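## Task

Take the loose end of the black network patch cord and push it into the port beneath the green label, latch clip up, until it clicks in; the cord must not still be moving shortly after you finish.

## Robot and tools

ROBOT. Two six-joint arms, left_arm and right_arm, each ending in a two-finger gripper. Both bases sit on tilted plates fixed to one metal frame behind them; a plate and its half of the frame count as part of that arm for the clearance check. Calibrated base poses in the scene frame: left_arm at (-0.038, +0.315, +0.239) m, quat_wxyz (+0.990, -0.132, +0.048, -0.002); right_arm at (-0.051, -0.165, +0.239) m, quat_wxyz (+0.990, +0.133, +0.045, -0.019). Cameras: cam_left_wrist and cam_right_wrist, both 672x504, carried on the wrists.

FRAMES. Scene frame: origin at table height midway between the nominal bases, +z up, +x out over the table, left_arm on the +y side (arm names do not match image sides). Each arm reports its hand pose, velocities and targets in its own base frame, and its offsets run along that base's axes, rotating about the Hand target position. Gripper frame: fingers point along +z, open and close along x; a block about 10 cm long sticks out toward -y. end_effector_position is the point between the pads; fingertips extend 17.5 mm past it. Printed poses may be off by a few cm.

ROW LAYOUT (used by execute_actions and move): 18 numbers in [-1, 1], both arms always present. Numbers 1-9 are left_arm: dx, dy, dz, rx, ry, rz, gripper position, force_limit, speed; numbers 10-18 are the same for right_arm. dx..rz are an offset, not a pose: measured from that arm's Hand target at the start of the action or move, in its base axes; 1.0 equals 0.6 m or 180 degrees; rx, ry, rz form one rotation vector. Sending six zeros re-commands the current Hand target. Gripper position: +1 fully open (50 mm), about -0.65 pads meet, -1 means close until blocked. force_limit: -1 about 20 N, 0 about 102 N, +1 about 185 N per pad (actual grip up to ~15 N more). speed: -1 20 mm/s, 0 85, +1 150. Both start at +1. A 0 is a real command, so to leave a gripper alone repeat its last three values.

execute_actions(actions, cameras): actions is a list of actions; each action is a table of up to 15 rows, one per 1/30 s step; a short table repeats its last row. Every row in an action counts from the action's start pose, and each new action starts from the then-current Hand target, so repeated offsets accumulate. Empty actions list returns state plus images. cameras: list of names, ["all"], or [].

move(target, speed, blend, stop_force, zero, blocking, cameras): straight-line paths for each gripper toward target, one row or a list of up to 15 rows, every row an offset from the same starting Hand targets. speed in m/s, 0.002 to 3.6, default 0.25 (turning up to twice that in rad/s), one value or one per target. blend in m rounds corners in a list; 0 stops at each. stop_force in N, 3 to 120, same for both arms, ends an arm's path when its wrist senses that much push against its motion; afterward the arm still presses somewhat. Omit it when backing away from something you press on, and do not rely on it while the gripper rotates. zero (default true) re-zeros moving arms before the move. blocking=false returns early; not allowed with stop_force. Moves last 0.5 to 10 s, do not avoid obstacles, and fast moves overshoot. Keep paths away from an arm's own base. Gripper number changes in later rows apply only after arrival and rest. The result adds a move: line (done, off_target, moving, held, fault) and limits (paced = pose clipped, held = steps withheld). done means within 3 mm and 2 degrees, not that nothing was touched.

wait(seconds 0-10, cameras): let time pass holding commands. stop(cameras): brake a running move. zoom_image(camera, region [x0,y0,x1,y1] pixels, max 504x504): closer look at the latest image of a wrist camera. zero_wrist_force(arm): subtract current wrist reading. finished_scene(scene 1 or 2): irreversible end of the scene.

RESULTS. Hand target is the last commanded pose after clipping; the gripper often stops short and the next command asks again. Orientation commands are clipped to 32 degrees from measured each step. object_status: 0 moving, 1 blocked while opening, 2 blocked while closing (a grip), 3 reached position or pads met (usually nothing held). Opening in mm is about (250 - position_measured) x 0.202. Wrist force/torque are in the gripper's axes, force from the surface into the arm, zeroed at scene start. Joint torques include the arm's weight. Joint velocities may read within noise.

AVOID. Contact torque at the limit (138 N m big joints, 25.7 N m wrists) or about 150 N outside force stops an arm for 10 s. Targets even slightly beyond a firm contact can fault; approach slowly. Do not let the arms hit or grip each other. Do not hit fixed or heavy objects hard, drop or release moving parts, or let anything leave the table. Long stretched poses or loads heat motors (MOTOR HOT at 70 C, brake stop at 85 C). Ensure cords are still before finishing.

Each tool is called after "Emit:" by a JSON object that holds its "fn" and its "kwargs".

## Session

Emit:
{"fn": "execute_actions", "kwargs": {"actions": []}}

Scene clock: 0.00 s.
left_arm: end_effector_position=(+0.7641, +0.1577, +0.2719) position_measured=3 object_status=3 end_effector_quat_wxyz=(+0.119, -0.667, +0.731, +0.079) | right_arm: end_effector_position=(+0.7587, +0.1882, -0.0938) position_measured=3 object_status=3 end_effector_quat_wxyz=(+0.286, +0.945, +0.131, +0.089)
Joint positions: left_arm=[-0.063 -0.948 0.93 4.678 -1.289 3.179] | right_arm=[3.75 -2.582 -1.276 -0.971 0.973 1.94]
Joint velocities: within noise
Joint torques (N m): no reading
Wrist force (N): no reading
Wrist torque (N m): no reading
Wrist force, peak (N): no reading
Hand target: left_arm +0.7641, +0.1577, +0.2719; +0.119, -0.667, +0.731, +0.079 | right_arm +0.7587, +0.1882, -0.0938; +0.286, +0.945, +0.131, +0.089
Tool commands: left_gripper/position=+1.0 left_gripper/force_limit=+1.0 left_gripper/speed=+1.0 right_gripper/position=+1.0 right_gripper/force_limit=+1.0 right_gripper/speed=+1.0

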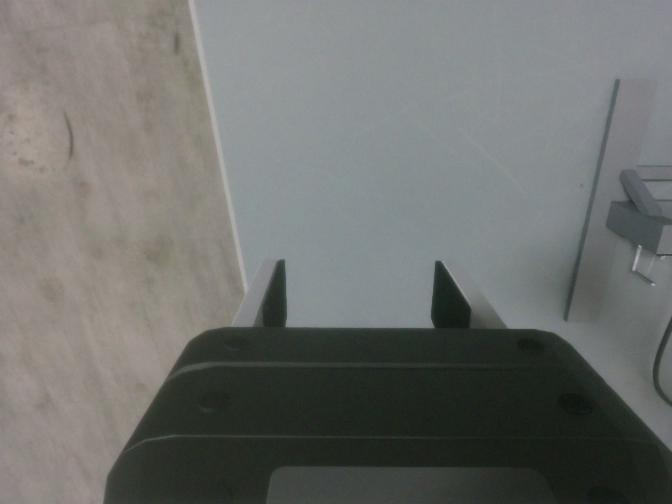

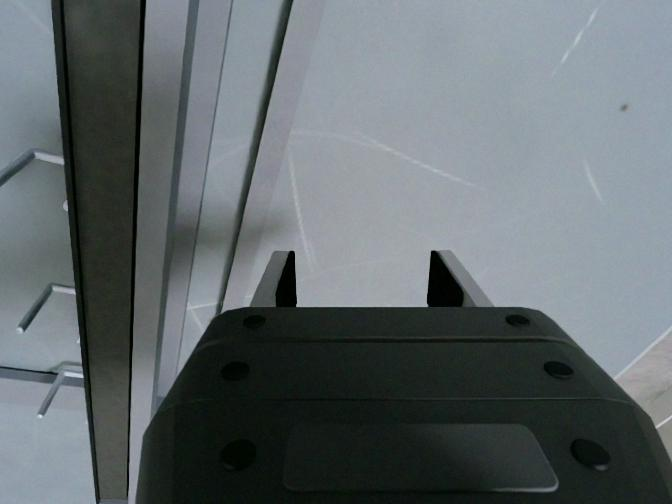

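Emit:
{"fn": "move", "kwargs": {"target": [[0,0,0,0,0,0,1,1,1,-0.0392,0.109,0.4003,0,0,0,1,1,1],[0,0,0,0,0,0,1,1,1,-0.55,-0.40,0.49,0,0,0,1,1,1]], "cameras": ["cam_right_wrist"]}}

Emit:
{"fn": "move", "kwargs": {"target": [-0.5167,-0.6533,-0.2062,0,0,0,1,1,1,0,0,0,0,0,0,1,1,1], "cameras": ["cam_left_wrist"]}}

Scene clock: 9.83 s.
left_arm: end_effector_position=(+0.7641, +0.1577, +0.2719) position_measured=3 object_status=3 end_effector_quat_wxyz=(+0.119, -0.667, +0.731, +0.079) | right_arm: end_effector_position=(+0.4287, -0.0518, +0.2002) position_measured=3 object_status=3 end_effector_quat_wxyz=(+0.286, +0.945, +0.131, +0.089)
Joint positions: left_arm=[-0.063 -0.948 0.93 4.678 -1.289 3.179] | right_arm=[3.726 -1.306 -2.228 -1.279 0.97 1.911]
Joint torques (N m): left_arm=[-13.46 -48.84 -22.82 -2.91 -0.02 0.42] | right_arm=[7.38 18.5 15.58 1.7 -2.15 -1.42]
Wrist force (N): left_arm=[0.2 0.2 0.2] | right_arm=[-0.2 0.0 0.1]
Wrist torque (N m): left_arm=[0.03 -0.02 0.00] | right_arm=[0.00 0.03 0.01]
Wrist force, peak (N): left_arm=[0.5 0.4 -0.2] | right_arm=[0.0 1.0 -2.3]
Hand target: left_arm +0.7641, +0.1577, +0.2719; +0.119, -0.667, +0.731, +0.079 | right_arm +0.4287, -0.0518, +0.2002; +0.286, +0.945, +0.131, +0.089
Off the commanded pose: left_arm 0.000 m, 0 deg | right_arm 0.000 m, 0 deg.
move: done
Images, in order (width x height): cam_right_wrist 672x504.

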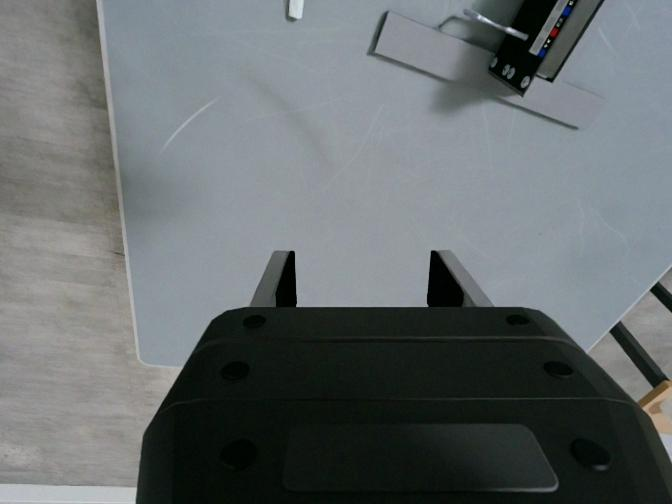

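Scene clock: 12.43 s.
left_arm: end_effector_position=(+0.4541, -0.2342, +0.1483) position_measured=3 object_status=3 end_effector_quat_wxyz=(+0.119, -0.667, +0.731, +0.079) | right_arm: end_effector_position=(+0.4287, -0.0518, +0.2002) position_measured=3 object_status=3 end_effector_quat_wxyz=(+0.286, +0.945, +0.131, +0.089)
Joint positions: left_arm=[-0.863 -1.421 1.867 4.436 -1.338 2.35] | right_arm=[3.726 -1.306 -2.228 -1.279 0.97 1.911]
Joint torques (N m): left_arm=[-21.04 -10.8 -9.49 -4.95 -2.48 -1.61] | right_arm=[12.52 18.65 15.09 1.61 -2.26 0.82]
Wrist force (N): left_arm=[-0.1 0.0 0.2] | right_arm=[-0.1 0.0 -0.2]
Wrist torque (N m): left_arm=[0.00 0.02 0.13] | right_arm=[-0.01 0.02 0.02]
Wrist force, peak (N): left_arm=[2.0 1.6 0.4] | right_arm=[-0.3 0.0 0.3]
Hand target: left_arm +0.4541, -0.2343, +0.1482; +0.119, -0.667, +0.731, +0.079 | right_arm +0.4287, -0.0518, +0.2002; +0.286, +0.945, +0.131, +0.089
Off the commanded pose: left_arm 0.000 m, 0 deg | right_arm 0.000 m, 0 deg.
move: done
Images, in order (width x height): cam_left_wrist 672x504.

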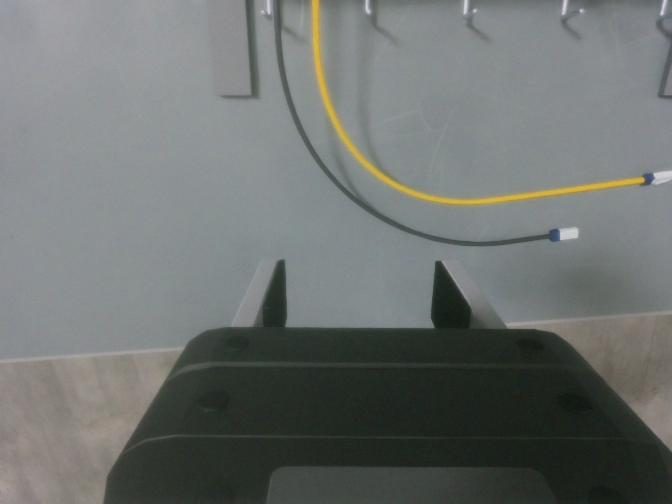

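Emit:
{"fn": "zoom_image", "kwargs": {"camera": "cam_left_wrist", "region": [520, 200, 610, 268]}}

Scaled by 5.600 from the camera's 672x504 image, which has a finer 960x720 frame.

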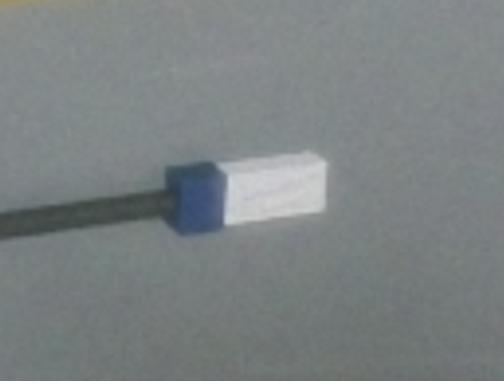

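Emit:
{"fn": "move", "kwargs": {"target": [-0.013,0.3,0.167,0,0,0,1,1,1,0,0,0,-0.1796,0.6797,0.6357,1,1,1], "speed": 0.4}}

Emit:
{"fn": "move", "kwargs": {"target": [0,0,0,0,0,0,1,1,1,-0.0973,0.1288,-0.4905,0,0,0,1,-0.5,-1], "cameras": ["cam_right_wrist"]}}

Emit:
{"fn": "zoom_image", "kwargs": {"camera": "cam_right_wrist", "region": [286, 180, 436, 300]}}

Scene clock: 32.60 s.
left_arm: end_effector_position=(+0.4463, -0.0543, +0.2484) position_measured=3 object_status=3 end_effector_quat_wxyz=(+0.119, -0.667, +0.731, +0.079) | right_arm: end_effector_position=(+0.4287, -0.0518, +0.2002) position_measured=3 object_status=3 end_effector_quat_wxyz=(+0.049, +0.000, +0.864, -0.502)
Joint positions: left_arm=[-0.588 -1.707 1.904 4.614 -1.301 2.633] | right_arm=[3.85 -1.589 -2.055 -1.862 0.776 -0.516]
Joint torques (N m): left_arm=[2.64 -24.23 -33.74 -0.81 2.26 2.27] | right_arm=[17.94 27.14 13.23 2.75 -2.37 -1.82]
Wrist force (N): left_arm=[0.5 -0.2 0.1] | right_arm=[-0.9 0.1 2.8]
Wrist torque (N m): left_arm=[-0.02 -0.08 -0.01] | right_arm=[-0.11 0.25 0.25]
Wrist force, peak (N): left_arm=[0.8 -0.3 0.3] | right_arm=[-1.5 -0.2 3.3]
Hand target: left_arm +0.4463, -0.0543, +0.2484; +0.119, -0.667, +0.731, +0.079 | right_arm +0.4287, -0.0518, +0.2002; +0.049, +0.000, +0.864, -0.502
Off the commanded pose: left_arm 0.000 m, 0 deg | right_arm 0.000 m, 0 deg.
move: done

Scene clock: 34.47 s.
left_arm: end_effector_position=(+0.4463, -0.0543, +0.2484) position_measured=3 object_status=3 end_effector_quat_wxyz=(+0.119, -0.667, +0.731, +0.079) | right_arm: end_effector_position=(+0.3703, +0.0255, -0.0941) position_measured=3 object_status=3 end_effector_quat_wxyz=(+0.049, +0.000, +0.864, -0.502)
Joint positions: left_arm=[-0.588 -1.707 1.904 4.614 -1.301 2.633] | right_arm=[4.08 -2.24 -2.257 -1.138 0.951 -0.318]
Joint torques (N m): left_arm=[3.23 -24.78 -34.42 -0.87 2.37 2.07] | right_arm=[21.93 22 17.23 2.13 0.92 1.06]
Wrist force (N): left_arm=[-0.2 -0.3 -0.1] | right_arm=[-0.9 -0.2 3.0]
Wrist torque (N m): left_arm=[-0.04 0.03 -0.01] | right_arm=[-0.17 0.27 0.14]
Wrist force, peak (N): left_arm=[0.2 -0.5 0.5] | right_arm=[-0.5 2.0 3.7]
Hand target: left_arm +0.4463, -0.0543, +0.2484; +0.119, -0.667, +0.731, +0.079 | right_arm +0.3703, +0.0255, -0.0941; +0.049, +0.000, +0.864, -0.502
Off the commanded pose: left_arm 0.000 m, 0 deg | right_arm 0.000 m, 0 deg.
move: done
Images, in order (width x height): cam_right_wrist 672x504.

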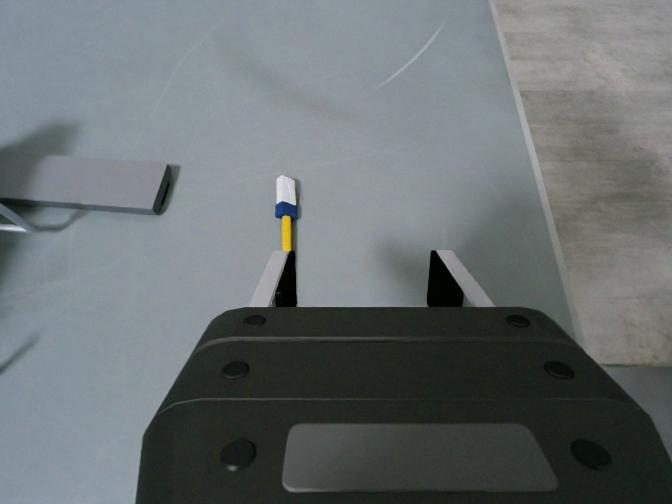

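Scaled by 3.360 from the camera's 672x504 image, which has a finer 960x720 frame.

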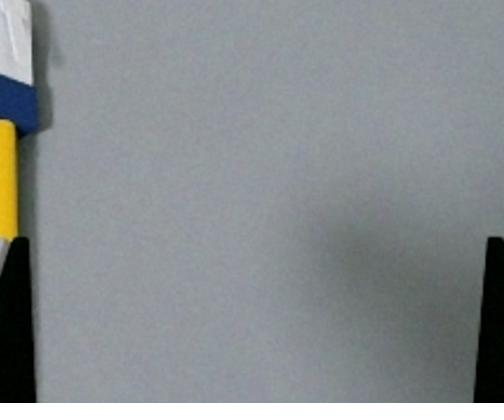

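Emit:
{"fn": "move", "kwargs": {"target": [0,0,0,0,0,0,1,1,1,-0.0019,0.0723,-0.0199,0,0,0,1,-0.5,-1], "cameras": ["cam_right_wrist"]}}

Emit:
{"fn": "zoom_image", "kwargs": {"camera": "cam_right_wrist", "region": [296, 180, 446, 300]}}

Scene clock: 38.03 s.
left_arm: end_effector_position=(+0.4463, -0.0543, +0.2484) position_measured=3 object_status=3 end_effector_quat_wxyz=(+0.119, -0.667, +0.731, +0.079) | right_arm: end_effector_position=(+0.3692, +0.0688, -0.1060) position_measured=3 object_status=3 end_effector_quat_wxyz=(+0.049, +0.000, +0.864, -0.502)
Joint positions: left_arm=[-0.588 -1.707 1.904 4.614 -1.301 2.633] | right_arm=[4.141 -2.289 -2.174 -1.196 1 -0.274]
Joint torques (N m): left_arm=[3.63 -24.74 -34.26 -0.84 2.36 2.2] | right_arm=[21.75 24.58 16.89 -0.51 0.89 1.13]
Wrist force (N): left_arm=[-0.1 0.2 0.1] | right_arm=[-0.8 -0.2 3.2]
Wrist torque (N m): left_arm=[0.03 0.02 -0.02] | right_arm=[-0.16 0.25 0.14]
Wrist force, peak (N): left_arm=[-0.3 0.1 0.8] | right_arm=[-0.9 -0.7 4.0]
Hand target: left_arm +0.4463, -0.0543, +0.2484; +0.119, -0.667, +0.731, +0.079 | right_arm +0.3692, +0.0689, -0.1061; +0.049, +0.000, +0.864, -0.502
Off the commanded pose: left_arm 0.000 m, 0 deg | right_arm 0.000 m, 0 deg.
move: done
Images, in order (width x height): cam_right_wrist 672x504.

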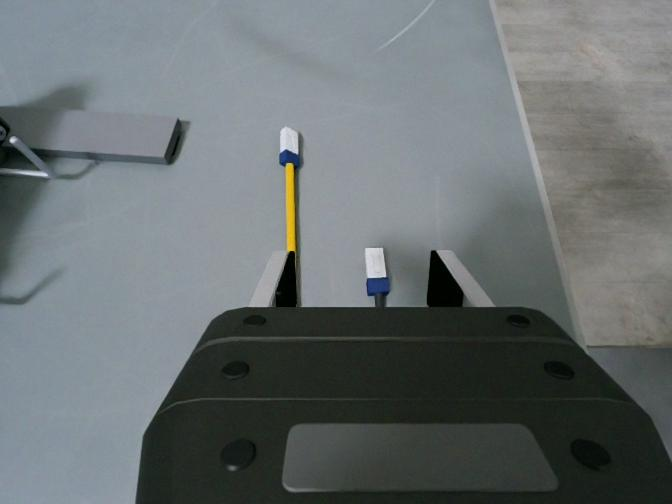

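Scaled by 3.360 from the camera's 672x504 image, which has a finer 960x720 frame.

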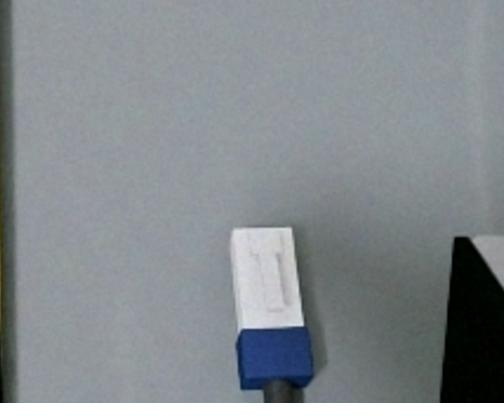

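Emit:
{"fn": "move", "kwargs": {"target": [0,0,0,0,0,0,1,1,1,-0.015,-0.0962,-0.1062,-0.0016,0.0044,0.016,1,-0.5,-1], "speed": 0.15}}

Emit:
{"fn": "move", "kwargs": {"target": [0,0,0,0,0,0,1,1,1,0.0036,-0.01,-0.0368,0,0,0,1,-0.5,-1], "speed": 0.012, "stop_force": 4, "cameras": ["cam_right_wrist"]}}

Emit:
{"fn": "zoom_image", "kwargs": {"camera": "cam_right_wrist", "region": [256, 190, 466, 320]}}

Scene clock: 52.37 s.
left_arm: end_effector_position=(+0.4463, -0.0543, +0.2484) position_measured=3 object_status=3 end_effector_quat_wxyz=(+0.119, -0.667, +0.731, +0.079) | right_arm: end_effector_position=(+0.3602, +0.0112, -0.1698) position_measured=3 object_status=3 end_effector_quat_wxyz=(+0.056, -0.026, +0.862, -0.503)
Joint positions: left_arm=[-0.588 -1.707 1.904 4.614 -1.301 2.633] | right_arm=[4.099 -2.467 -2.274 -0.887 0.931 -0.35]
Joint torques (N m): left_arm=[2.79 -25.65 -34.9 -1.01 2.21 2.24] | right_arm=[3.04 24.96 -4.47 2.4 -2.26 -1.63]
Wrist force (N): left_arm=[0.1 -0.1 0.5] | right_arm=[-0.9 -0.1 3.1]
Wrist torque (N m): left_arm=[0.00 -0.01 -0.01] | right_arm=[-0.15 0.27 0.25]
Wrist force, peak (N): left_arm=[-0.2 0.3 0.7] | right_arm=[-0.4 0.6 4.6]
Hand target: left_arm +0.4463, -0.0543, +0.2484; +0.119, -0.667, +0.731, +0.079 | right_arm +0.3602, +0.0112, -0.1698; +0.056, -0.026, +0.862, -0.503
Off the commanded pose: left_arm 0.000 m, 0 deg | right_arm 0.000 m, 0 deg.
move: done

Scene clock: 55.07 s.
left_arm: end_effector_position=(+0.4463, -0.0543, +0.2484) position_measured=3 object_status=3 end_effector_quat_wxyz=(+0.119, -0.667, +0.731, +0.079) | right_arm: end_effector_position=(+0.3623, +0.0052, -0.1919) position_measured=3 object_status=3 end_effector_quat_wxyz=(+0.056, -0.026, +0.862, -0.503)
Joint positions: left_arm=[-0.588 -1.707 1.904 4.614 -1.301 2.633] | right_arm=[4.085 -2.536 -2.256 -0.83 0.92 -0.36]
Joint torques (N m): left_arm=[2.77 -24.24 -35.41 -1.07 2.37 2.01] | right_arm=[3.58 26.12 10.63 2.37 -2.16 -1.78]
Wrist force (N): left_arm=[-0.2 0.0 0.4] | right_arm=[-0.8 -0.1 3.1]
Wrist torque (N m): left_arm=[0.02 0.03 -0.02] | right_arm=[-0.14 0.26 0.25]
Wrist force, peak (N): left_arm=[0.2 -0.2 0.7] | right_arm=[-1.1 0.0 3.3]
Hand target: left_arm +0.4463, -0.0543, +0.2484; +0.119, -0.667, +0.731, +0.079 | right_arm +0.3623, +0.0052, -0.1919; +0.056, -0.026, +0.862, -0.503
Off the commanded pose: left_arm 0.000 m, 0 deg | right_arm 0.000 m, 0 deg.
move: done
Images, in order (width x height): cam_right_wrist 672x504.

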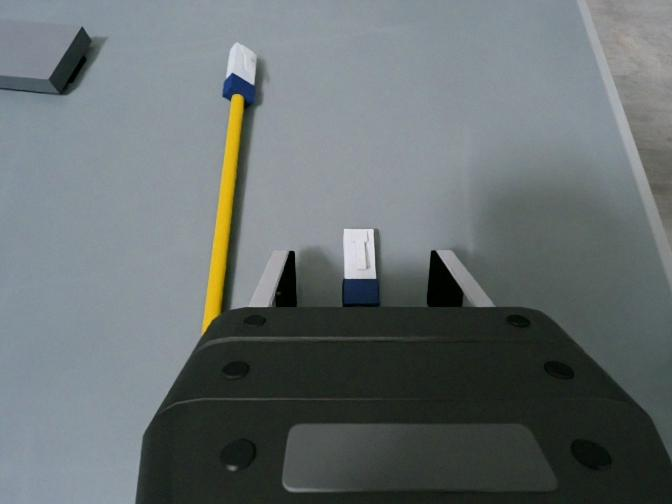

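Scaled by 2.400 from the camera's 672x504 image, which has a finer 960x720 frame.

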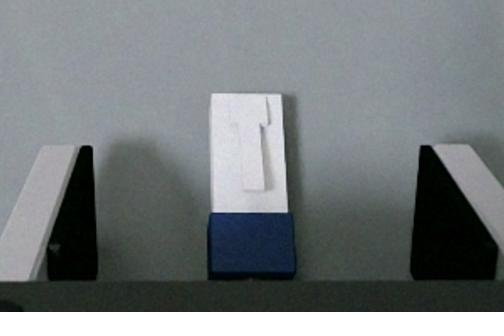

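Emit:
{"fn": "move", "kwargs": {"target": [0,0,0,0,0,0,1,1,1,-0.0001,0.004,-0.0011,0,0,0,1,-0.3,-1], "speed": 0.02}}

Emit:
{"fn": "move", "kwargs": {"target": [0,0,0,0,0,0,1,1,1,0,0,0,0,0,0,-1,-0.3,-1]}}

Emit:
{"fn": "wait", "kwargs": {"seconds": 0.6}}

Emit:
{"fn": "move", "kwargs": {"target": [0,0,0,0,0,0,1,1,1,-0.0235,0.0654,0.24,0,0,0,-1,-0.3,-1], "speed": 0.12, "cameras": ["cam_right_wrist"]}}

Emit:
{"fn": "zoom_image", "kwargs": {"camera": "cam_right_wrist", "region": [256, 190, 466, 320]}}

Scene clock: 62.67 s.
left_arm: end_effector_position=(+0.4463, -0.0543, +0.2484) position_measured=3 object_status=3 end_effector_quat_wxyz=(+0.119, -0.667, +0.731, +0.079) | right_arm: end_effector_position=(+0.3623, +0.0075, -0.1925) position_measured=3 object_status=3 end_effector_quat_wxyz=(+0.056, -0.026, +0.862, -0.503)
Joint positions: left_arm=[-0.588 -1.707 1.904 4.614 -1.301 2.633] | right_arm=[4.089 -2.537 -2.251 -0.835 0.923 -0.357]
Joint torques (N m): left_arm=[2.15 -23.96 -34.86 -0.98 2 2.03] | right_arm=[21.91 26.17 11.68 -0.52 0.82 0.86]
Wrist force (N): left_arm=[-0.1 0.1 0.4] | right_arm=[-0.9 0.0 3.2]
Wrist torque (N m): left_arm=[0.03 0.02 -0.02] | right_arm=[-0.14 0.27 0.15]
Wrist force, peak (N): left_arm=[0.3 -0.3 0.7] | right_arm=[-0.9 0.0 3.3]
Hand target: left_arm +0.4463, -0.0543, +0.2484; +0.119, -0.667, +0.731, +0.079 | right_arm +0.3623, +0.0076, -0.1925; +0.056, -0.026, +0.862, -0.503
Off the commanded pose: left_arm 0.000 m, 0 deg | right_arm 0.000 m, 0 deg.
move: done

Scene clock: 64.97 s.
left_arm: end_effector_position=(+0.4463, -0.0543, +0.2484) position_measured=3 object_status=3 end_effector_quat_wxyz=(+0.119, -0.667, +0.731, +0.079) | right_arm: end_effector_position=(+0.3623, +0.0076, -0.1925) position_measured=207 object_status=2 end_effector_quat_wxyz=(+0.056, -0.026, +0.862, -0.503)
Joint positions: left_arm=[-0.588 -1.707 1.904 4.614 -1.301 2.633] | right_arm=[4.089 -2.537 -2.251 -0.835 0.923 -0.357]
Joint torques (N m): left_arm=[2.78 -24.5 -33.88 -0.93 2.33 2.27] | right_arm=[21.87 26.51 10.41 -0.31 0.77 1]
Wrist force (N): left_arm=[0.1 0.0 0.2] | right_arm=[-0.7 -0.1 2.9]
Wrist torque (N m): left_arm=[0.01 -0.01 -0.01] | right_arm=[-0.12 0.27 0.15]
Wrist force, peak (N): left_arm=[-0.2 0.2 0.7] | right_arm=[-1.0 -0.1 3.3]
Hand target: left_arm +0.4463, -0.0543, +0.2484; +0.119, -0.667, +0.731, +0.079 | right_arm +0.3623, +0.0076, -0.1925; +0.056, -0.026, +0.862, -0.503
Off the commanded pose: left_arm 0.000 m, 0 deg | right_arm 0.000 m, 0 deg.
move: done

Scene clock: 65.57 s.
left_arm: end_effector_position=(+0.4463, -0.0543, +0.2484) position_measured=3 object_status=3 end_effector_quat_wxyz=(+0.119, -0.667, +0.731, +0.079) | right_arm: end_effector_position=(+0.3623, +0.0076, -0.1925) position_measured=207 object_status=2 end_effector_quat_wxyz=(+0.056, -0.026, +0.862, -0.503)
Joint positions: left_arm=[-0.588 -1.707 1.904 4.614 -1.301 2.633] | right_arm=[4.089 -2.537 -2.251 -0.835 0.923 -0.357]
Joint torques (N m): left_arm=[1.33 -24.6 -33.26 -0.95 2.26 2.05] | right_arm=[21.86 26.64 10.78 -0.42 0.82 1.09]
Wrist force (N): left_arm=[0.0 0.0 0.8] | right_arm=[-0.7 -0.2 3.0]
Wrist torque (N m): left_arm=[0.02 0.00 -0.02] | right_arm=[-0.15 0.26 0.15]
Wrist force, peak (N): left_arm=[0.0 0.0 0.8] | right_arm=[-0.6 0.0 3.1]
Hand target: left_arm +0.4463, -0.0543, +0.2484; +0.119, -0.667, +0.731, +0.079 | right_arm +0.3623, +0.0076, -0.1925; +0.056, -0.026, +0.862, -0.503
Tool commands: left_gripper/position=+1.0 left_gripper/force_limit=+1.0 left_gripper/speed=+1.0 right_gripper/position=-1.0 right_gripper/force_limit=-0.3 right_gripper/speed=-1.0
Off the commanded pose: left_arm 0.000 m, 0 deg | right_arm 0.000 m, 0 deg.
wait: 0.60 s; at rest by 0.17 s

Scene clock: 67.33 s.
left_arm: end_effector_position=(+0.4463, -0.0543, +0.2484) position_measured=3 object_status=3 end_effector_quat_wxyz=(+0.119, -0.667, +0.731, +0.079) | right_arm: end_effector_position=(+0.3482, +0.0468, -0.0485) position_measured=207 object_status=2 end_effector_quat_wxyz=(+0.056, -0.026, +0.862, -0.503)
Joint positions: left_arm=[-0.588 -1.707 1.904 4.614 -1.301 2.633] | right_arm=[4.175 -2.093 -2.296 -1.271 0.992 -0.295]
Joint torques (N m): left_arm=[1.97 -24.43 -34.75 -0.97 2.03 1.9] | right_arm=[20.48 35.29 19.37 -0.32 0.83 1.05]
Wrist force (N): left_arm=[0.1 -0.1 0.2] | right_arm=[-0.9 -0.2 3.0]
Wrist torque (N m): left_arm=[0.00 -0.01 -0.01] | right_arm=[-0.15 0.27 0.14]
Wrist force, peak (N): left_arm=[-0.3 0.2 0.6] | right_arm=[-0.6 0.9 4.2]
Hand target: left_arm +0.4463, -0.0543, +0.2484; +0.119, -0.667, +0.731, +0.079 | right_arm +0.3482, +0.0468, -0.0485; +0.056, -0.026, +0.862, -0.503
Off the commanded pose: left_arm 0.000 m, 0 deg | right_arm 0.000 m, 0 deg.
move: done
Images, in order (width x height): cam_right_wrist 672x504.

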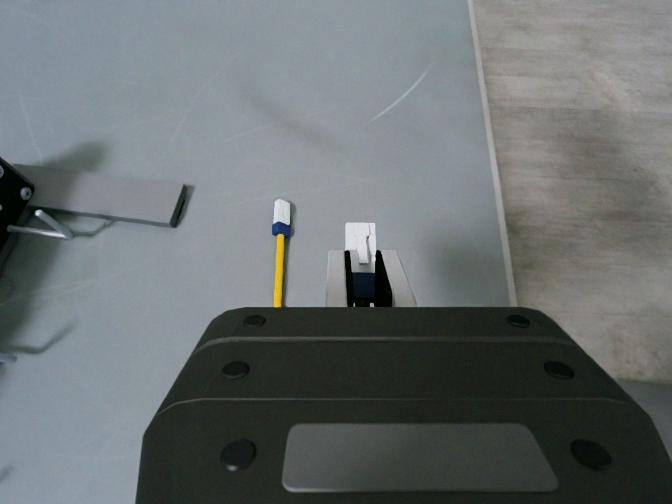

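Scaled by 2.400 from the camera's 672x504 image, which has a finer 960x720 frame.

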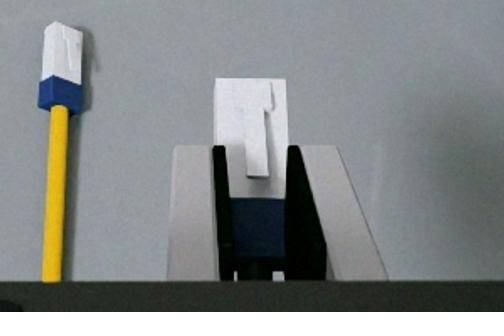

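Emit:
{"fn": "move", "kwargs": {"target": [[0,0,0,0,0,0,1,1,1,0,0,0,-0.0455,0.1264,0.4643,-1,-0.3,-1],[0,0,0,0,0,0,1,1,1,0.2098,0.0317,-0.0053,-0.0455,0.1264,0.4643,-1,-0.3,-1]], "speed": 0.2, "cameras": ["cam_right_wrist"]}}

Emit:
{"fn": "zoom_image", "kwargs": {"camera": "cam_right_wrist", "region": [226, 60, 496, 260]}}

Scene clock: 74.70 s.
left_arm: end_effector_position=(+0.4463, -0.0543, +0.2484) position_measured=3 object_status=3 end_effector_quat_wxyz=(+0.119, -0.667, +0.731, +0.079) | right_arm: end_effector_position=(+0.3480, +0.0463, -0.0479) position_measured=207 object_status=2 end_effector_quat_wxyz=(+0.163, -0.457, +0.743, -0.462)
Joint positions: left_arm=[-0.588 -1.707 1.904 4.614 -1.301 2.633] | right_arm=[4.501 -2.087 -2.809 -0.454 0.706 -1.011]
Joint torques (N m): left_arm=[1.97 -24.29 -33.7 -1.03 2.15 1.91] | right_arm=[-0.79 24.87 11.46 0.58 0.01 1.12]
Wrist force (N): left_arm=[0.2 -0.1 0.6] | right_arm=[-1.2 0.1 3.2]
Wrist torque (N m): left_arm=[0.00 -0.02 -0.01] | right_arm=[-0.08 0.26 0.19]
Wrist force, peak (N): left_arm=[0.0 0.2 0.7] | right_arm=[0.3 0.2 3.7]
Hand target: left_arm +0.4463, -0.0543, +0.2484; +0.119, -0.667, +0.731, +0.079 | right_arm +0.3480, +0.0463, -0.0479; +0.163, -0.457, +0.743, -0.462 (not the last commanded pose)
Off the commanded pose: left_arm 0.000 m, 0 deg | right_arm 0.128 m, 34 deg.
move: held (right_arm; a check stopped the path); path passed 0 of 2 targets; limits=held
pose unreachable (right arm): on one or more control steps of this call, first in action 0 (counted from 0), this arm could not follow its commanded pose, so it was not sent that pose on those steps. It may still have moved: this result reports where it is.
cause: moving toward the commanded pose would bring two parts of the arm too close to each other (joints 3 (elbow) and 4 (wrist 1) lie between them).
Images, in order (width x height): cam_right_wrist 672x504.

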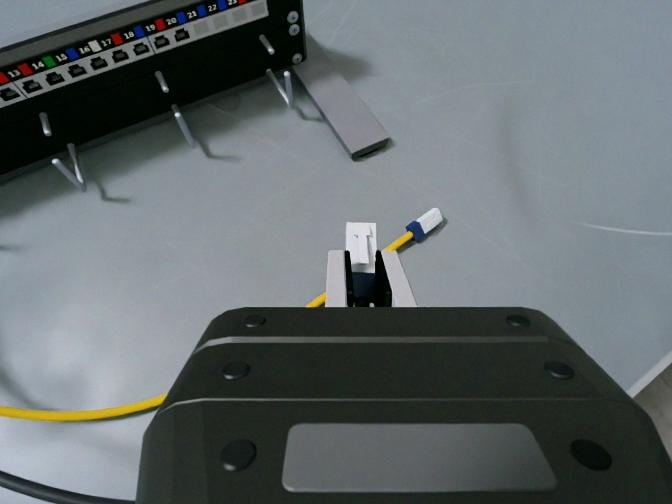

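Scaled by 1.867 from the camera's 672x504 image, which has a finer 960x720 frame.

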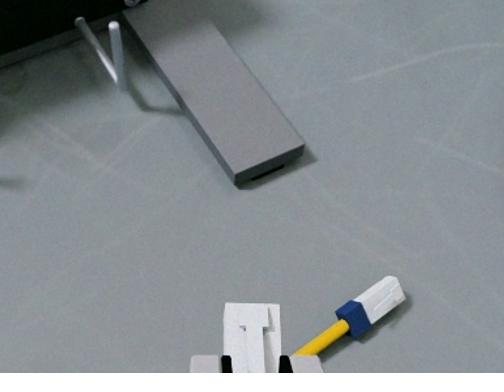

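Emit:
{"fn": "move", "kwargs": {"target": [[0,0,0,0,0,0,1,1,1,0.2098,0.0317,-0.0053,0,0,0,-1,-0.3,-1],[0,0,0,0,0,0,1,1,1,0.2098,0.0317,-0.0053,-0.0178,0.0494,0.1815,-1,-0.3,-1]], "speed": 0.2, "cameras": ["cam_right_wrist"]}}

Emit:
{"fn": "zoom_image", "kwargs": {"camera": "cam_right_wrist", "region": [226, 60, 496, 260]}}

Scene clock: 79.97 s.
left_arm: end_effector_position=(+0.4463, -0.0543, +0.2484) position_measured=3 object_status=3 end_effector_quat_wxyz=(+0.119, -0.667, +0.731, +0.079) | right_arm: end_effector_position=(+0.4738, +0.0653, -0.0511) position_measured=207 object_status=2 end_effector_quat_wxyz=(-0.216, +0.685, -0.582, +0.381)
Joint positions: left_arm=[-0.588 -1.707 1.904 4.614 -1.301 2.633] | right_arm=[3.978 -2.53 -2.633 1.037 0.832 -2.701]
Joint torques (N m): left_arm=[1.81 -24.29 -34.68 -1.13 2.26 1.87] | right_arm=[2.38 20.54 -4.66 5.19 0.69 -1.81]
Wrist force (N): left_arm=[-0.1 0.0 0.1] | right_arm=[-0.9 0.0 3.3]
Wrist torque (N m): left_arm=[0.00 0.02 -0.01] | right_arm=[-0.11 0.27 0.25]
Wrist force, peak (N): left_arm=[-0.2 0.2 0.6] | right_arm=[-2.2 -1.0 4.0]
Hand target: left_arm +0.4463, -0.0543, +0.2484; +0.119, -0.667, +0.731, +0.079 | right_arm +0.4738, +0.0653, -0.0511; -0.216, +0.685, -0.582, +0.381
Off the commanded pose: left_arm 0.000 m, 0 deg | right_arm 0.000 m, 0 deg.
move: done
Images, in order (width x height): cam_right_wrist 672x504.

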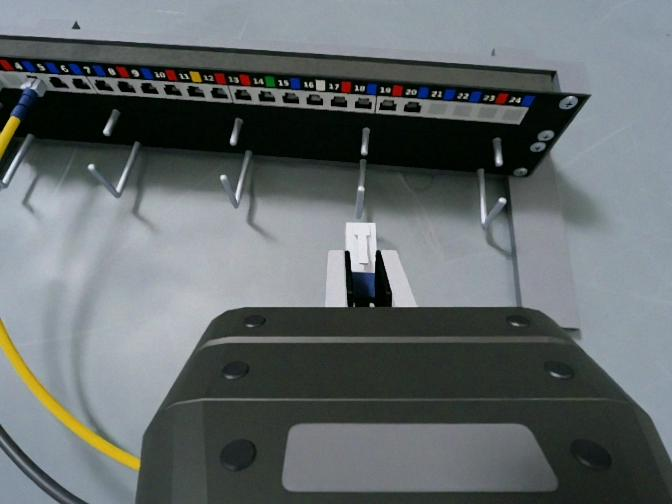

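Scaled by 1.867 from the camera's 672x504 image, which has a finer 960x720 frame.

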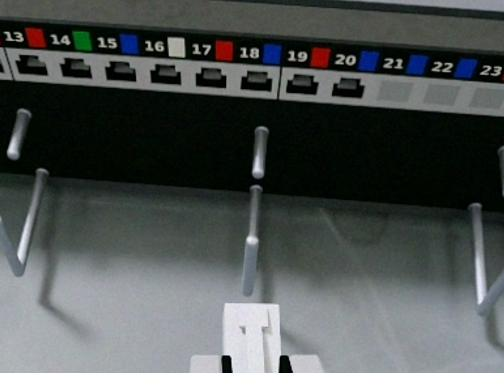

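Emit:
{"fn": "move", "kwargs": {"target": [0,0,0,0,0,0,1,1,1,0.1468,0.097,-0.0892,0.0026,-0.0073,-0.0267,-1,-0.3,-1], "speed": 0.12, "cameras": ["cam_right_wrist"]}}

Emit:
{"fn": "zoom_image", "kwargs": {"camera": "cam_right_wrist", "region": [251, 90, 461, 270]}}

Scene clock: 89.20 s.
left_arm: end_effector_position=(+0.4463, -0.0543, +0.2484) position_measured=3 object_status=3 end_effector_quat_wxyz=(+0.119, -0.667, +0.731, +0.079) | right_arm: end_effector_position=(+0.5619, +0.1235, -0.1046) position_measured=207 object_status=2 end_effector_quat_wxyz=(-0.209, +0.655, -0.609, +0.395)
Joint positions: left_arm=[-0.588 -1.707 1.904 4.614 -1.301 2.633] | right_arm=[3.935 -2.597 -2.286 0.752 0.8 -2.662]
Joint torques (N m): left_arm=[0.73 -24.73 -33.65 -1.24 1.96 1.89] | right_arm=[4.24 27.84 11.46 2.22 -2.28 1.13]
Wrist force (N): left_arm=[0.2 -0.1 0.3] | right_arm=[-0.8 0.3 3.1]
Wrist torque (N m): left_arm=[-0.01 -0.03 -0.02] | right_arm=[-0.09 0.27 0.15]
Wrist force, peak (N): left_arm=[0.0 0.0 0.8] | right_arm=[-1.5 -0.2 4.0]
Hand target: left_arm +0.4463, -0.0543, +0.2484; +0.119, -0.667, +0.731, +0.079 | right_arm +0.5619, +0.1235, -0.1046; -0.209, +0.655, -0.609, +0.395
Off the commanded pose: left_arm 0.000 m, 0 deg | right_arm 0.000 m, 0 deg.
move: done
Images, in order (width x height): cam_right_wrist 672x504.

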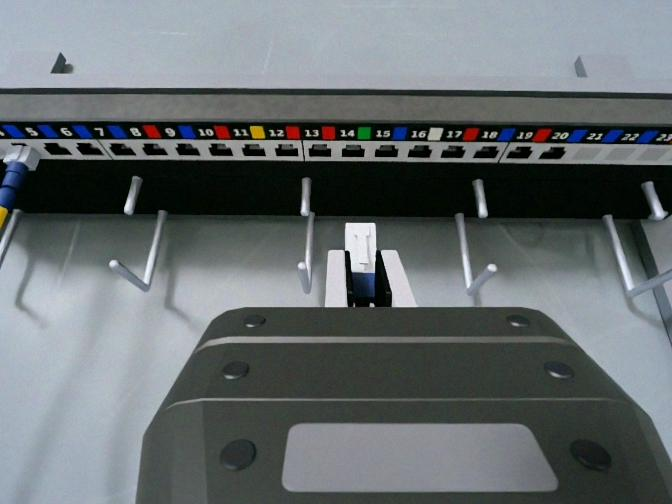

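Scaled by 2.400 from the camera's 672x504 image, which has a finer 960x720 frame.

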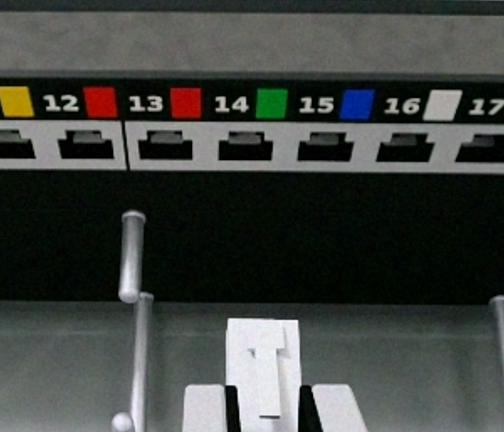

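Emit:
{"fn": "move", "kwargs": {"target": [0,0,0,0,0,0,1,1,1,0.0767,-0.01,-0.0278,0.0004,-0.001,-0.0037,-1,-0.3,-1], "speed": 0.06, "cameras": ["cam_right_wrist"]}}

Emit:
{"fn": "zoom_image", "kwargs": {"camera": "cam_right_wrist", "region": [286, 140, 436, 280]}}

Scene clock: 96.73 s.
left_arm: end_effector_position=(+0.4463, -0.0543, +0.2484) position_measured=3 object_status=3 end_effector_quat_wxyz=(+0.119, -0.667, +0.731, +0.079) | right_arm: end_effector_position=(+0.6079, +0.1175, -0.1213) position_measured=207 object_status=2 end_effector_quat_wxyz=(-0.208, +0.651, -0.613, +0.397)
Joint positions: left_arm=[-0.588 -1.707 1.904 4.614 -1.301 2.633] | right_arm=[3.849 -2.645 -2.146 0.72 0.842 -2.746]
Joint torques (N m): left_arm=[0.92 -25.79 -34.77 -1.08 1.87 1.73] | right_arm=[4.8 31.49 11.94 2.27 0.75 -1.57]
Wrist force (N): left_arm=[0.1 0.3 0.3] | right_arm=[-0.6 0.1 3.1]
Wrist torque (N m): left_arm=[0.05 -0.01 -0.02] | right_arm=[-0.13 0.23 0.23]
Wrist force, peak (N): left_arm=[-0.5 -0.1 0.5] | right_arm=[-0.7 -0.1 3.5]
Hand target: left_arm +0.4463, -0.0543, +0.2484; +0.119, -0.667, +0.731, +0.079 | right_arm +0.6079, +0.1175, -0.1213; -0.208, +0.651, -0.613, +0.397
Off the commanded pose: left_arm 0.000 m, 0 deg | right_arm 0.000 m, 0 deg.
move: done
Images, in order (width x height): cam_right_wrist 672x504.

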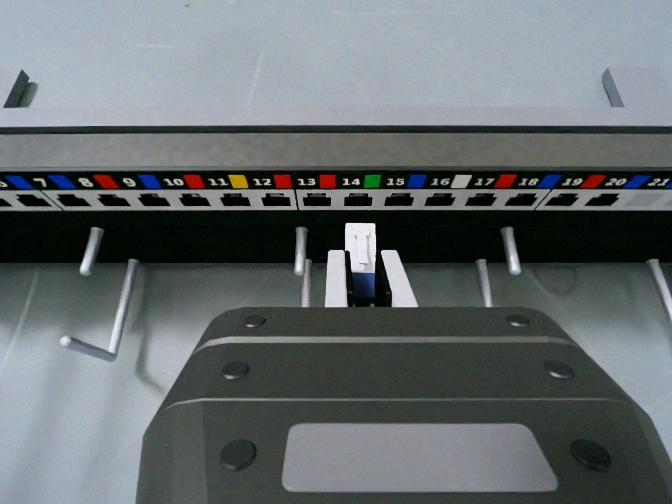

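Scaled by 3.360 from the camera's 672x504 image, which has a finer 960x720 frame.

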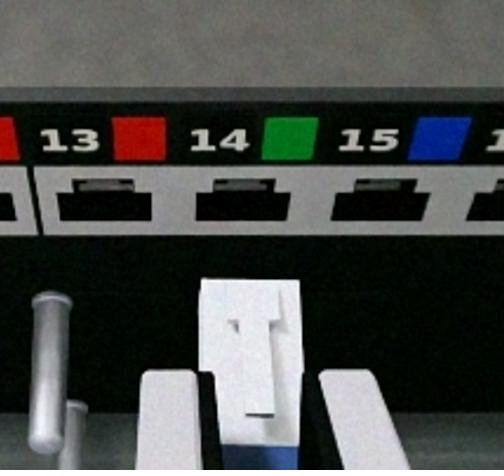

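Emit:
{"fn": "move", "kwargs": {"target": [0,0,0,0,0,0,1,1,1,0.0205,-0.0033,-0.0058,0,0,0,-1,-0.3,-1], "speed": 0.02, "stop_force": 5, "cameras": ["cam_right_wrist"]}}

Emit:
{"fn": "zoom_image", "kwargs": {"camera": "cam_right_wrist", "region": [286, 140, 436, 280]}}

Scene clock: 102.13 s.
left_arm: end_effector_position=(+0.4463, -0.0543, +0.2484) position_measured=3 object_status=3 end_effector_quat_wxyz=(+0.119, -0.667, +0.731, +0.079) | right_arm: end_effector_position=(+0.6202, +0.1155, -0.1248) position_measured=207 object_status=2 end_effector_quat_wxyz=(-0.208, +0.651, -0.613, +0.397)
Joint positions: left_arm=[-0.588 -1.707 1.904 4.614 -1.301 2.633] | right_arm=[3.827 -2.656 -2.11 0.71 0.855 -2.769]
Joint torques (N m): left_arm=[1.11 -23.76 -34.31 -1.2 2.13 1.8] | right_arm=[6.21 32.32 11.97 2.37 0.75 -1.66]
Wrist force (N): left_arm=[-0.2 0.1 0.1] | right_arm=[-0.5 0.1 2.9]
Wrist torque (N m): left_arm=[0.03 0.04 -0.01] | right_arm=[-0.13 0.22 0.23]
Wrist force, peak (N): left_arm=[0.0 -0.2 0.8] | right_arm=[-0.6 0.2 3.2]
Hand target: left_arm +0.4463, -0.0543, +0.2484; +0.119, -0.667, +0.731, +0.079 | right_arm +0.6202, +0.1155, -0.1248; -0.208, +0.651, -0.613, +0.397
Off the commanded pose: left_arm 0.000 m, 0 deg | right_arm 0.000 m, 0 deg.
move: done
Images, in order (width x height): cam_right_wrist 672x504.

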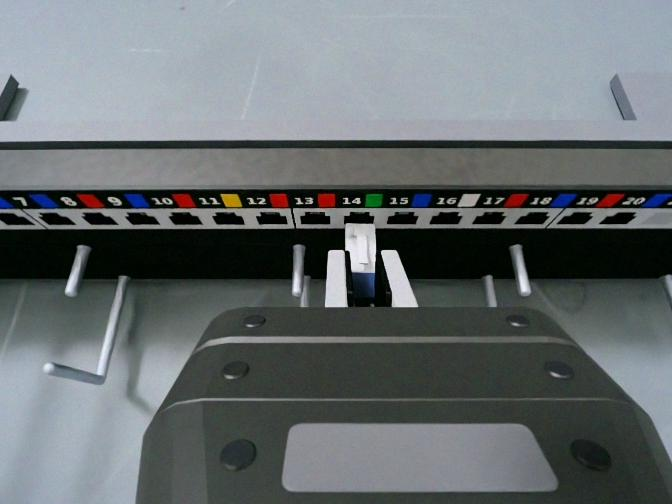

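Scaled by 3.360 from the camera's 672x504 image, which has a finer 960x720 frame.

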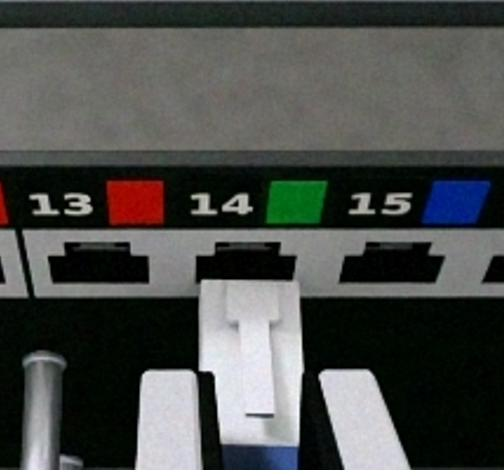

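Emit:
{"fn": "move", "kwargs": {"target": [0,0,0,0,0,0,1,1,1,0.0117,-0.0001,0.0011,0,0,0,-1,-0.3,-1], "speed": 0.01, "stop_force": 4, "cameras": ["cam_right_wrist"]}}

Emit:
{"fn": "zoom_image", "kwargs": {"camera": "cam_right_wrist", "region": [286, 140, 436, 280]}}

Scene clock: 107.97 s.
left_arm: end_effector_position=(+0.4463, -0.0543, +0.2484) position_measured=3 object_status=3 end_effector_quat_wxyz=(+0.119, -0.667, +0.731, +0.079) | right_arm: end_effector_position=(+0.6209, +0.1155, -0.1248) position_measured=207 object_status=2 end_effector_quat_wxyz=(-0.208, +0.651, -0.613, +0.397)
Joint positions: left_arm=[-0.588 -1.707 1.904 4.614 -1.301 2.633] | right_arm=[3.826 -2.656 -2.108 0.709 0.856 -2.77]
Joint torques (N m): left_arm=[0.55 -24.93 -34.09 -1.25 2.15 1.66] | right_arm=[23.42 45.78 -2.82 5.14 -2.2 1.07]
Wrist force (N): left_arm=[0.1 0.0 0.3] | right_arm=[-1.0 2.3 0.3]
Wrist torque (N m): left_arm=[0.00 -0.01 -0.02] | right_arm=[-0.15 0.24 0.18]
Wrist force, peak (N): left_arm=[0.1 -0.6 0.6] | right_arm=[-0.6 9.4 -9.1]
Hand target: left_arm +0.4463, -0.0543, +0.2484; +0.119, -0.667, +0.731, +0.079 | right_arm +0.6209, +0.1155, -0.1248; -0.208, +0.651, -0.613, +0.397 (not the last commanded pose)
Off the commanded pose: left_arm 0.000 m, 0 deg | right_arm 0.006 m, 0 deg.
move: contact (right_arm)
Images, in order (width x height): cam_right_wrist 672x504.

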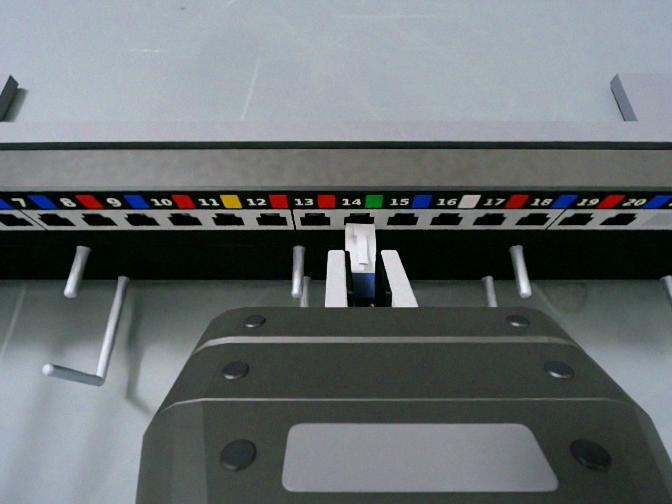

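Scaled by 3.360 from the camera's 672x504 image, which has a finer 960x720 frame.

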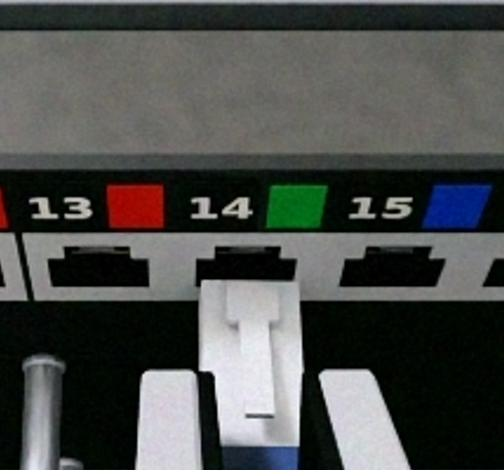

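Emit:
{"fn": "move", "kwargs": {"target": [[0,0,0,0,0,0,1,1,1,-0.005,0.0003,-0.0004,0,0,0,-1,-0.3,-1],[0,0,0,0,0,0,1,1,1,-0.0057,0.0032,0.0063,0,0,0,-1,-0.3,-1]], "speed": 0.02, "cameras": ["cam_right_wrist"]}}

Emit:
{"fn": "zoom_image", "kwargs": {"camera": "cam_right_wrist", "region": [286, 140, 436, 280]}}

Scene clock: 112.63 s.
left_arm: end_effector_position=(+0.4463, -0.0543, +0.2484) position_measured=3 object_status=3 end_effector_quat_wxyz=(+0.119, -0.667, +0.731, +0.079) | right_arm: end_effector_position=(+0.6174, +0.1174, -0.1211) position_measured=207 object_status=2 end_effector_quat_wxyz=(-0.208, +0.651, -0.613, +0.397)
Joint positions: left_arm=[-0.588 -1.707 1.904 4.614 -1.301 2.633] | right_arm=[3.835 -2.645 -2.121 0.705 0.85 -2.761]
Joint torques (N m): left_arm=[0.64 -24.02 -33.37 -1.27 1.93 1.83] | right_arm=[24.23 49.52 -3.85 2.12 -2.2 1.23]
Wrist force (N): left_arm=[-0.3 0.2 0.1] | right_arm=[-0.8 0.1 3.0]
Wrist torque (N m): left_arm=[0.04 0.05 -0.01] | right_arm=[-0.13 0.26 0.13]
Wrist force, peak (N): left_arm=[0.0 -0.3 0.7] | right_arm=[-0.6 0.5 3.1]
Hand target: left_arm +0.4463, -0.0543, +0.2484; +0.119, -0.667, +0.731, +0.079 | right_arm +0.6174, +0.1174, -0.1210; -0.208, +0.651, -0.613, +0.397
Off the commanded pose: left_arm 0.000 m, 0 deg | right_arm 0.000 m, 0 deg.
move: done
Images, in order (width x height): cam_right_wrist 672x504.

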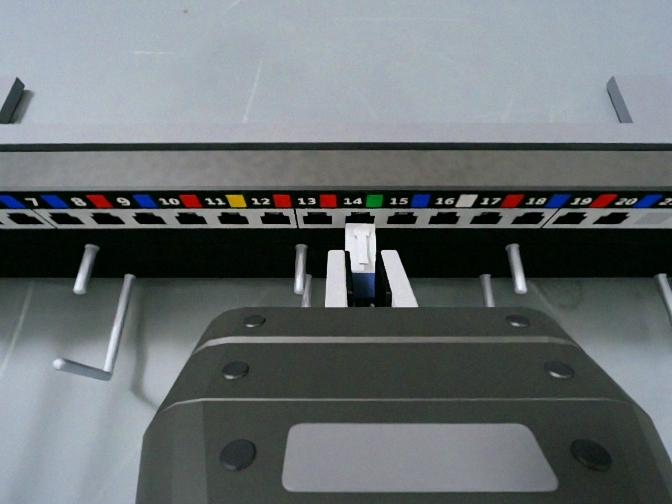

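Scaled by 3.360 from the camera's 672x504 image, which has a finer 960x720 frame.

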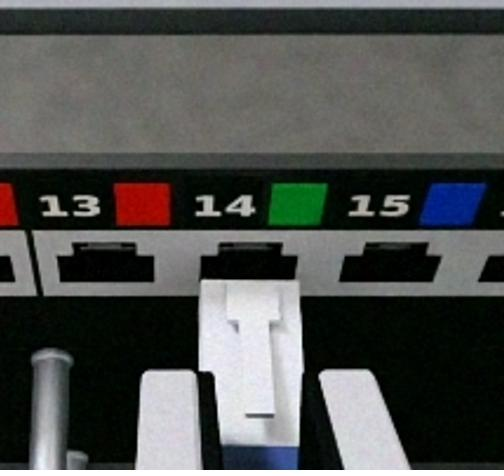

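Emit:
{"fn": "move", "kwargs": {"target": [0,0,0,0,0,0,1,1,1,0.0165,-0.0009,0.0019,0,0,0,-1,-0.3,-1], "speed": 0.01, "stop_force": 10, "cameras": ["cam_right_wrist"]}}

Emit:
{"fn": "zoom_image", "kwargs": {"camera": "cam_right_wrist", "region": [286, 140, 436, 280]}}

Scene clock: 118.00 s.
left_arm: end_effector_position=(+0.4463, -0.0543, +0.2484) position_measured=3 object_status=3 end_effector_quat_wxyz=(+0.119, -0.667, +0.731, +0.079) | right_arm: end_effector_position=(+0.6273, +0.1169, -0.1199) position_measured=207 object_status=2 end_effector_quat_wxyz=(-0.208, +0.651, -0.613, +0.397)
Joint positions: left_arm=[-0.588 -1.707 1.904 4.614 -1.301 2.633] | right_arm=[3.819 -2.643 -2.096 0.689 0.86 -2.777]
Joint torques (N m): left_arm=[-0.09 -24.87 -34.02 -1.12 1.73 1.62] | right_arm=[4.93 50.61 14.78 2.76 0.48 -1.65]
Wrist force (N): left_arm=[0.1 -0.2 0.3] | right_arm=[-0.6 3.8 -3.4]
Wrist torque (N m): left_arm=[-0.02 -0.01 -0.02] | right_arm=[-0.15 0.32 0.17]
Wrist force, peak (N): left_arm=[-0.3 -0.1 0.6] | right_arm=[-0.5 4.9 -3.7]
Hand target: left_arm +0.4463, -0.0543, +0.2484; +0.119, -0.667, +0.731, +0.079 | right_arm +0.6273, +0.1169, -0.1199; -0.208, +0.651, -0.613, +0.397
Off the commanded pose: left_arm 0.000 m, 0 deg | right_arm 0.000 m, 0 deg.
move: done
Images, in order (width x height): cam_right_wrist 672x504.

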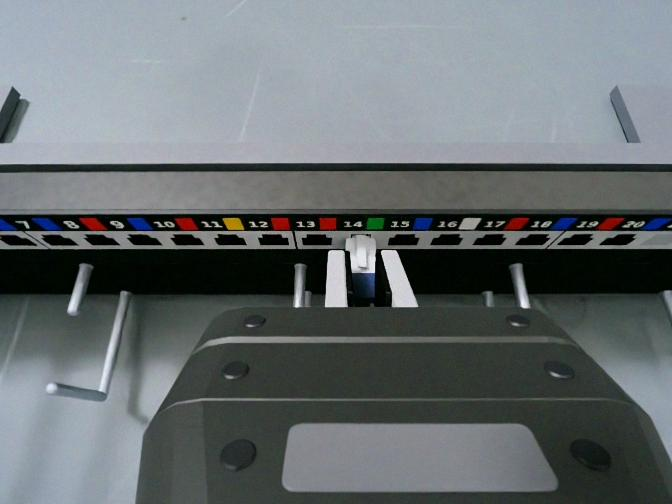

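Scaled by 3.360 from the camera's 672x504 image, which has a finer 960x720 frame.

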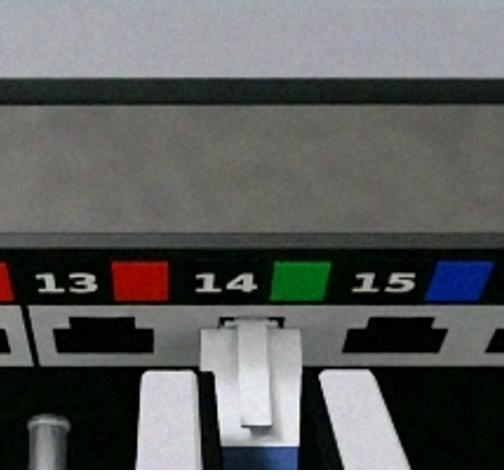

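Emit:
{"fn": "move", "kwargs": {"target": [0,0,0,0,0,0,1,1,1,0.0083,-0.0004,0.0009,0,0,0,-1,-0.3,-1], "speed": 0.01, "stop_force": 40, "cameras": ["cam_right_wrist"]}}

Emit:
{"fn": "zoom_image", "kwargs": {"camera": "cam_right_wrist", "region": [286, 140, 436, 280]}}

Scene clock: 122.97 s.
left_arm: end_effector_position=(+0.4463, -0.0543, +0.2484) position_measured=3 object_status=3 end_effector_quat_wxyz=(+0.119, -0.667, +0.731, +0.079) | right_arm: end_effector_position=(+0.6321, +0.1167, -0.1194) position_measured=207 object_status=2 end_effector_quat_wxyz=(-0.208, +0.651, -0.613, +0.397)
Joint positions: left_arm=[-0.588 -1.707 1.904 4.614 -1.301 2.633] | right_arm=[3.812 -2.642 -2.084 0.681 0.864 -2.785]
Joint torques (N m): left_arm=[0.89 -22.94 -34.59 -1.31 1.81 1.83] | right_arm=[15.96 43.98 5.76 6.29 -3.81 0.9]
Wrist force (N): left_arm=[0.0 0.1 0.3] | right_arm=[-2.1 15.4 -25.6]
Wrist torque (N m): left_arm=[0.02 0.01 -0.02] | right_arm=[-0.33 0.29 0.18]
Wrist force, peak (N): left_arm=[0.1 0.4 0.6] | right_arm=[-0.3 25.1 -40.5]
Hand target: left_arm +0.4463, -0.0543, +0.2484; +0.119, -0.667, +0.731, +0.079 | right_arm +0.6321, +0.1167, -0.1194; -0.208, +0.651, -0.613, +0.397
Off the commanded pose: left_arm 0.000 m, 0 deg | right_arm 0.000 m, 0 deg.
move: contact (right_arm)
Images, in order (width x height): cam_right_wrist 672x504.

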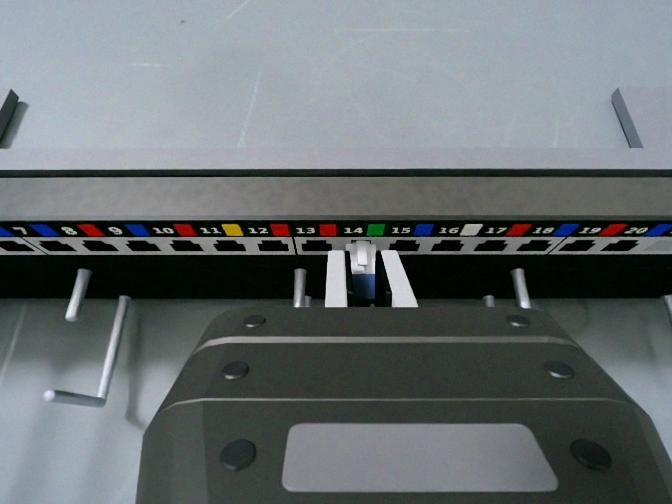

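Scaled by 3.360 from the camera's 672x504 image, which has a finer 960x720 frame.

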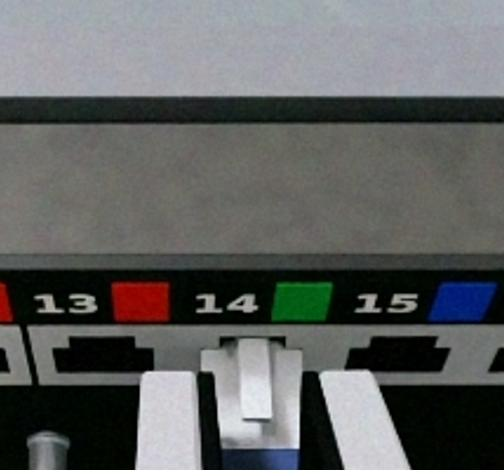

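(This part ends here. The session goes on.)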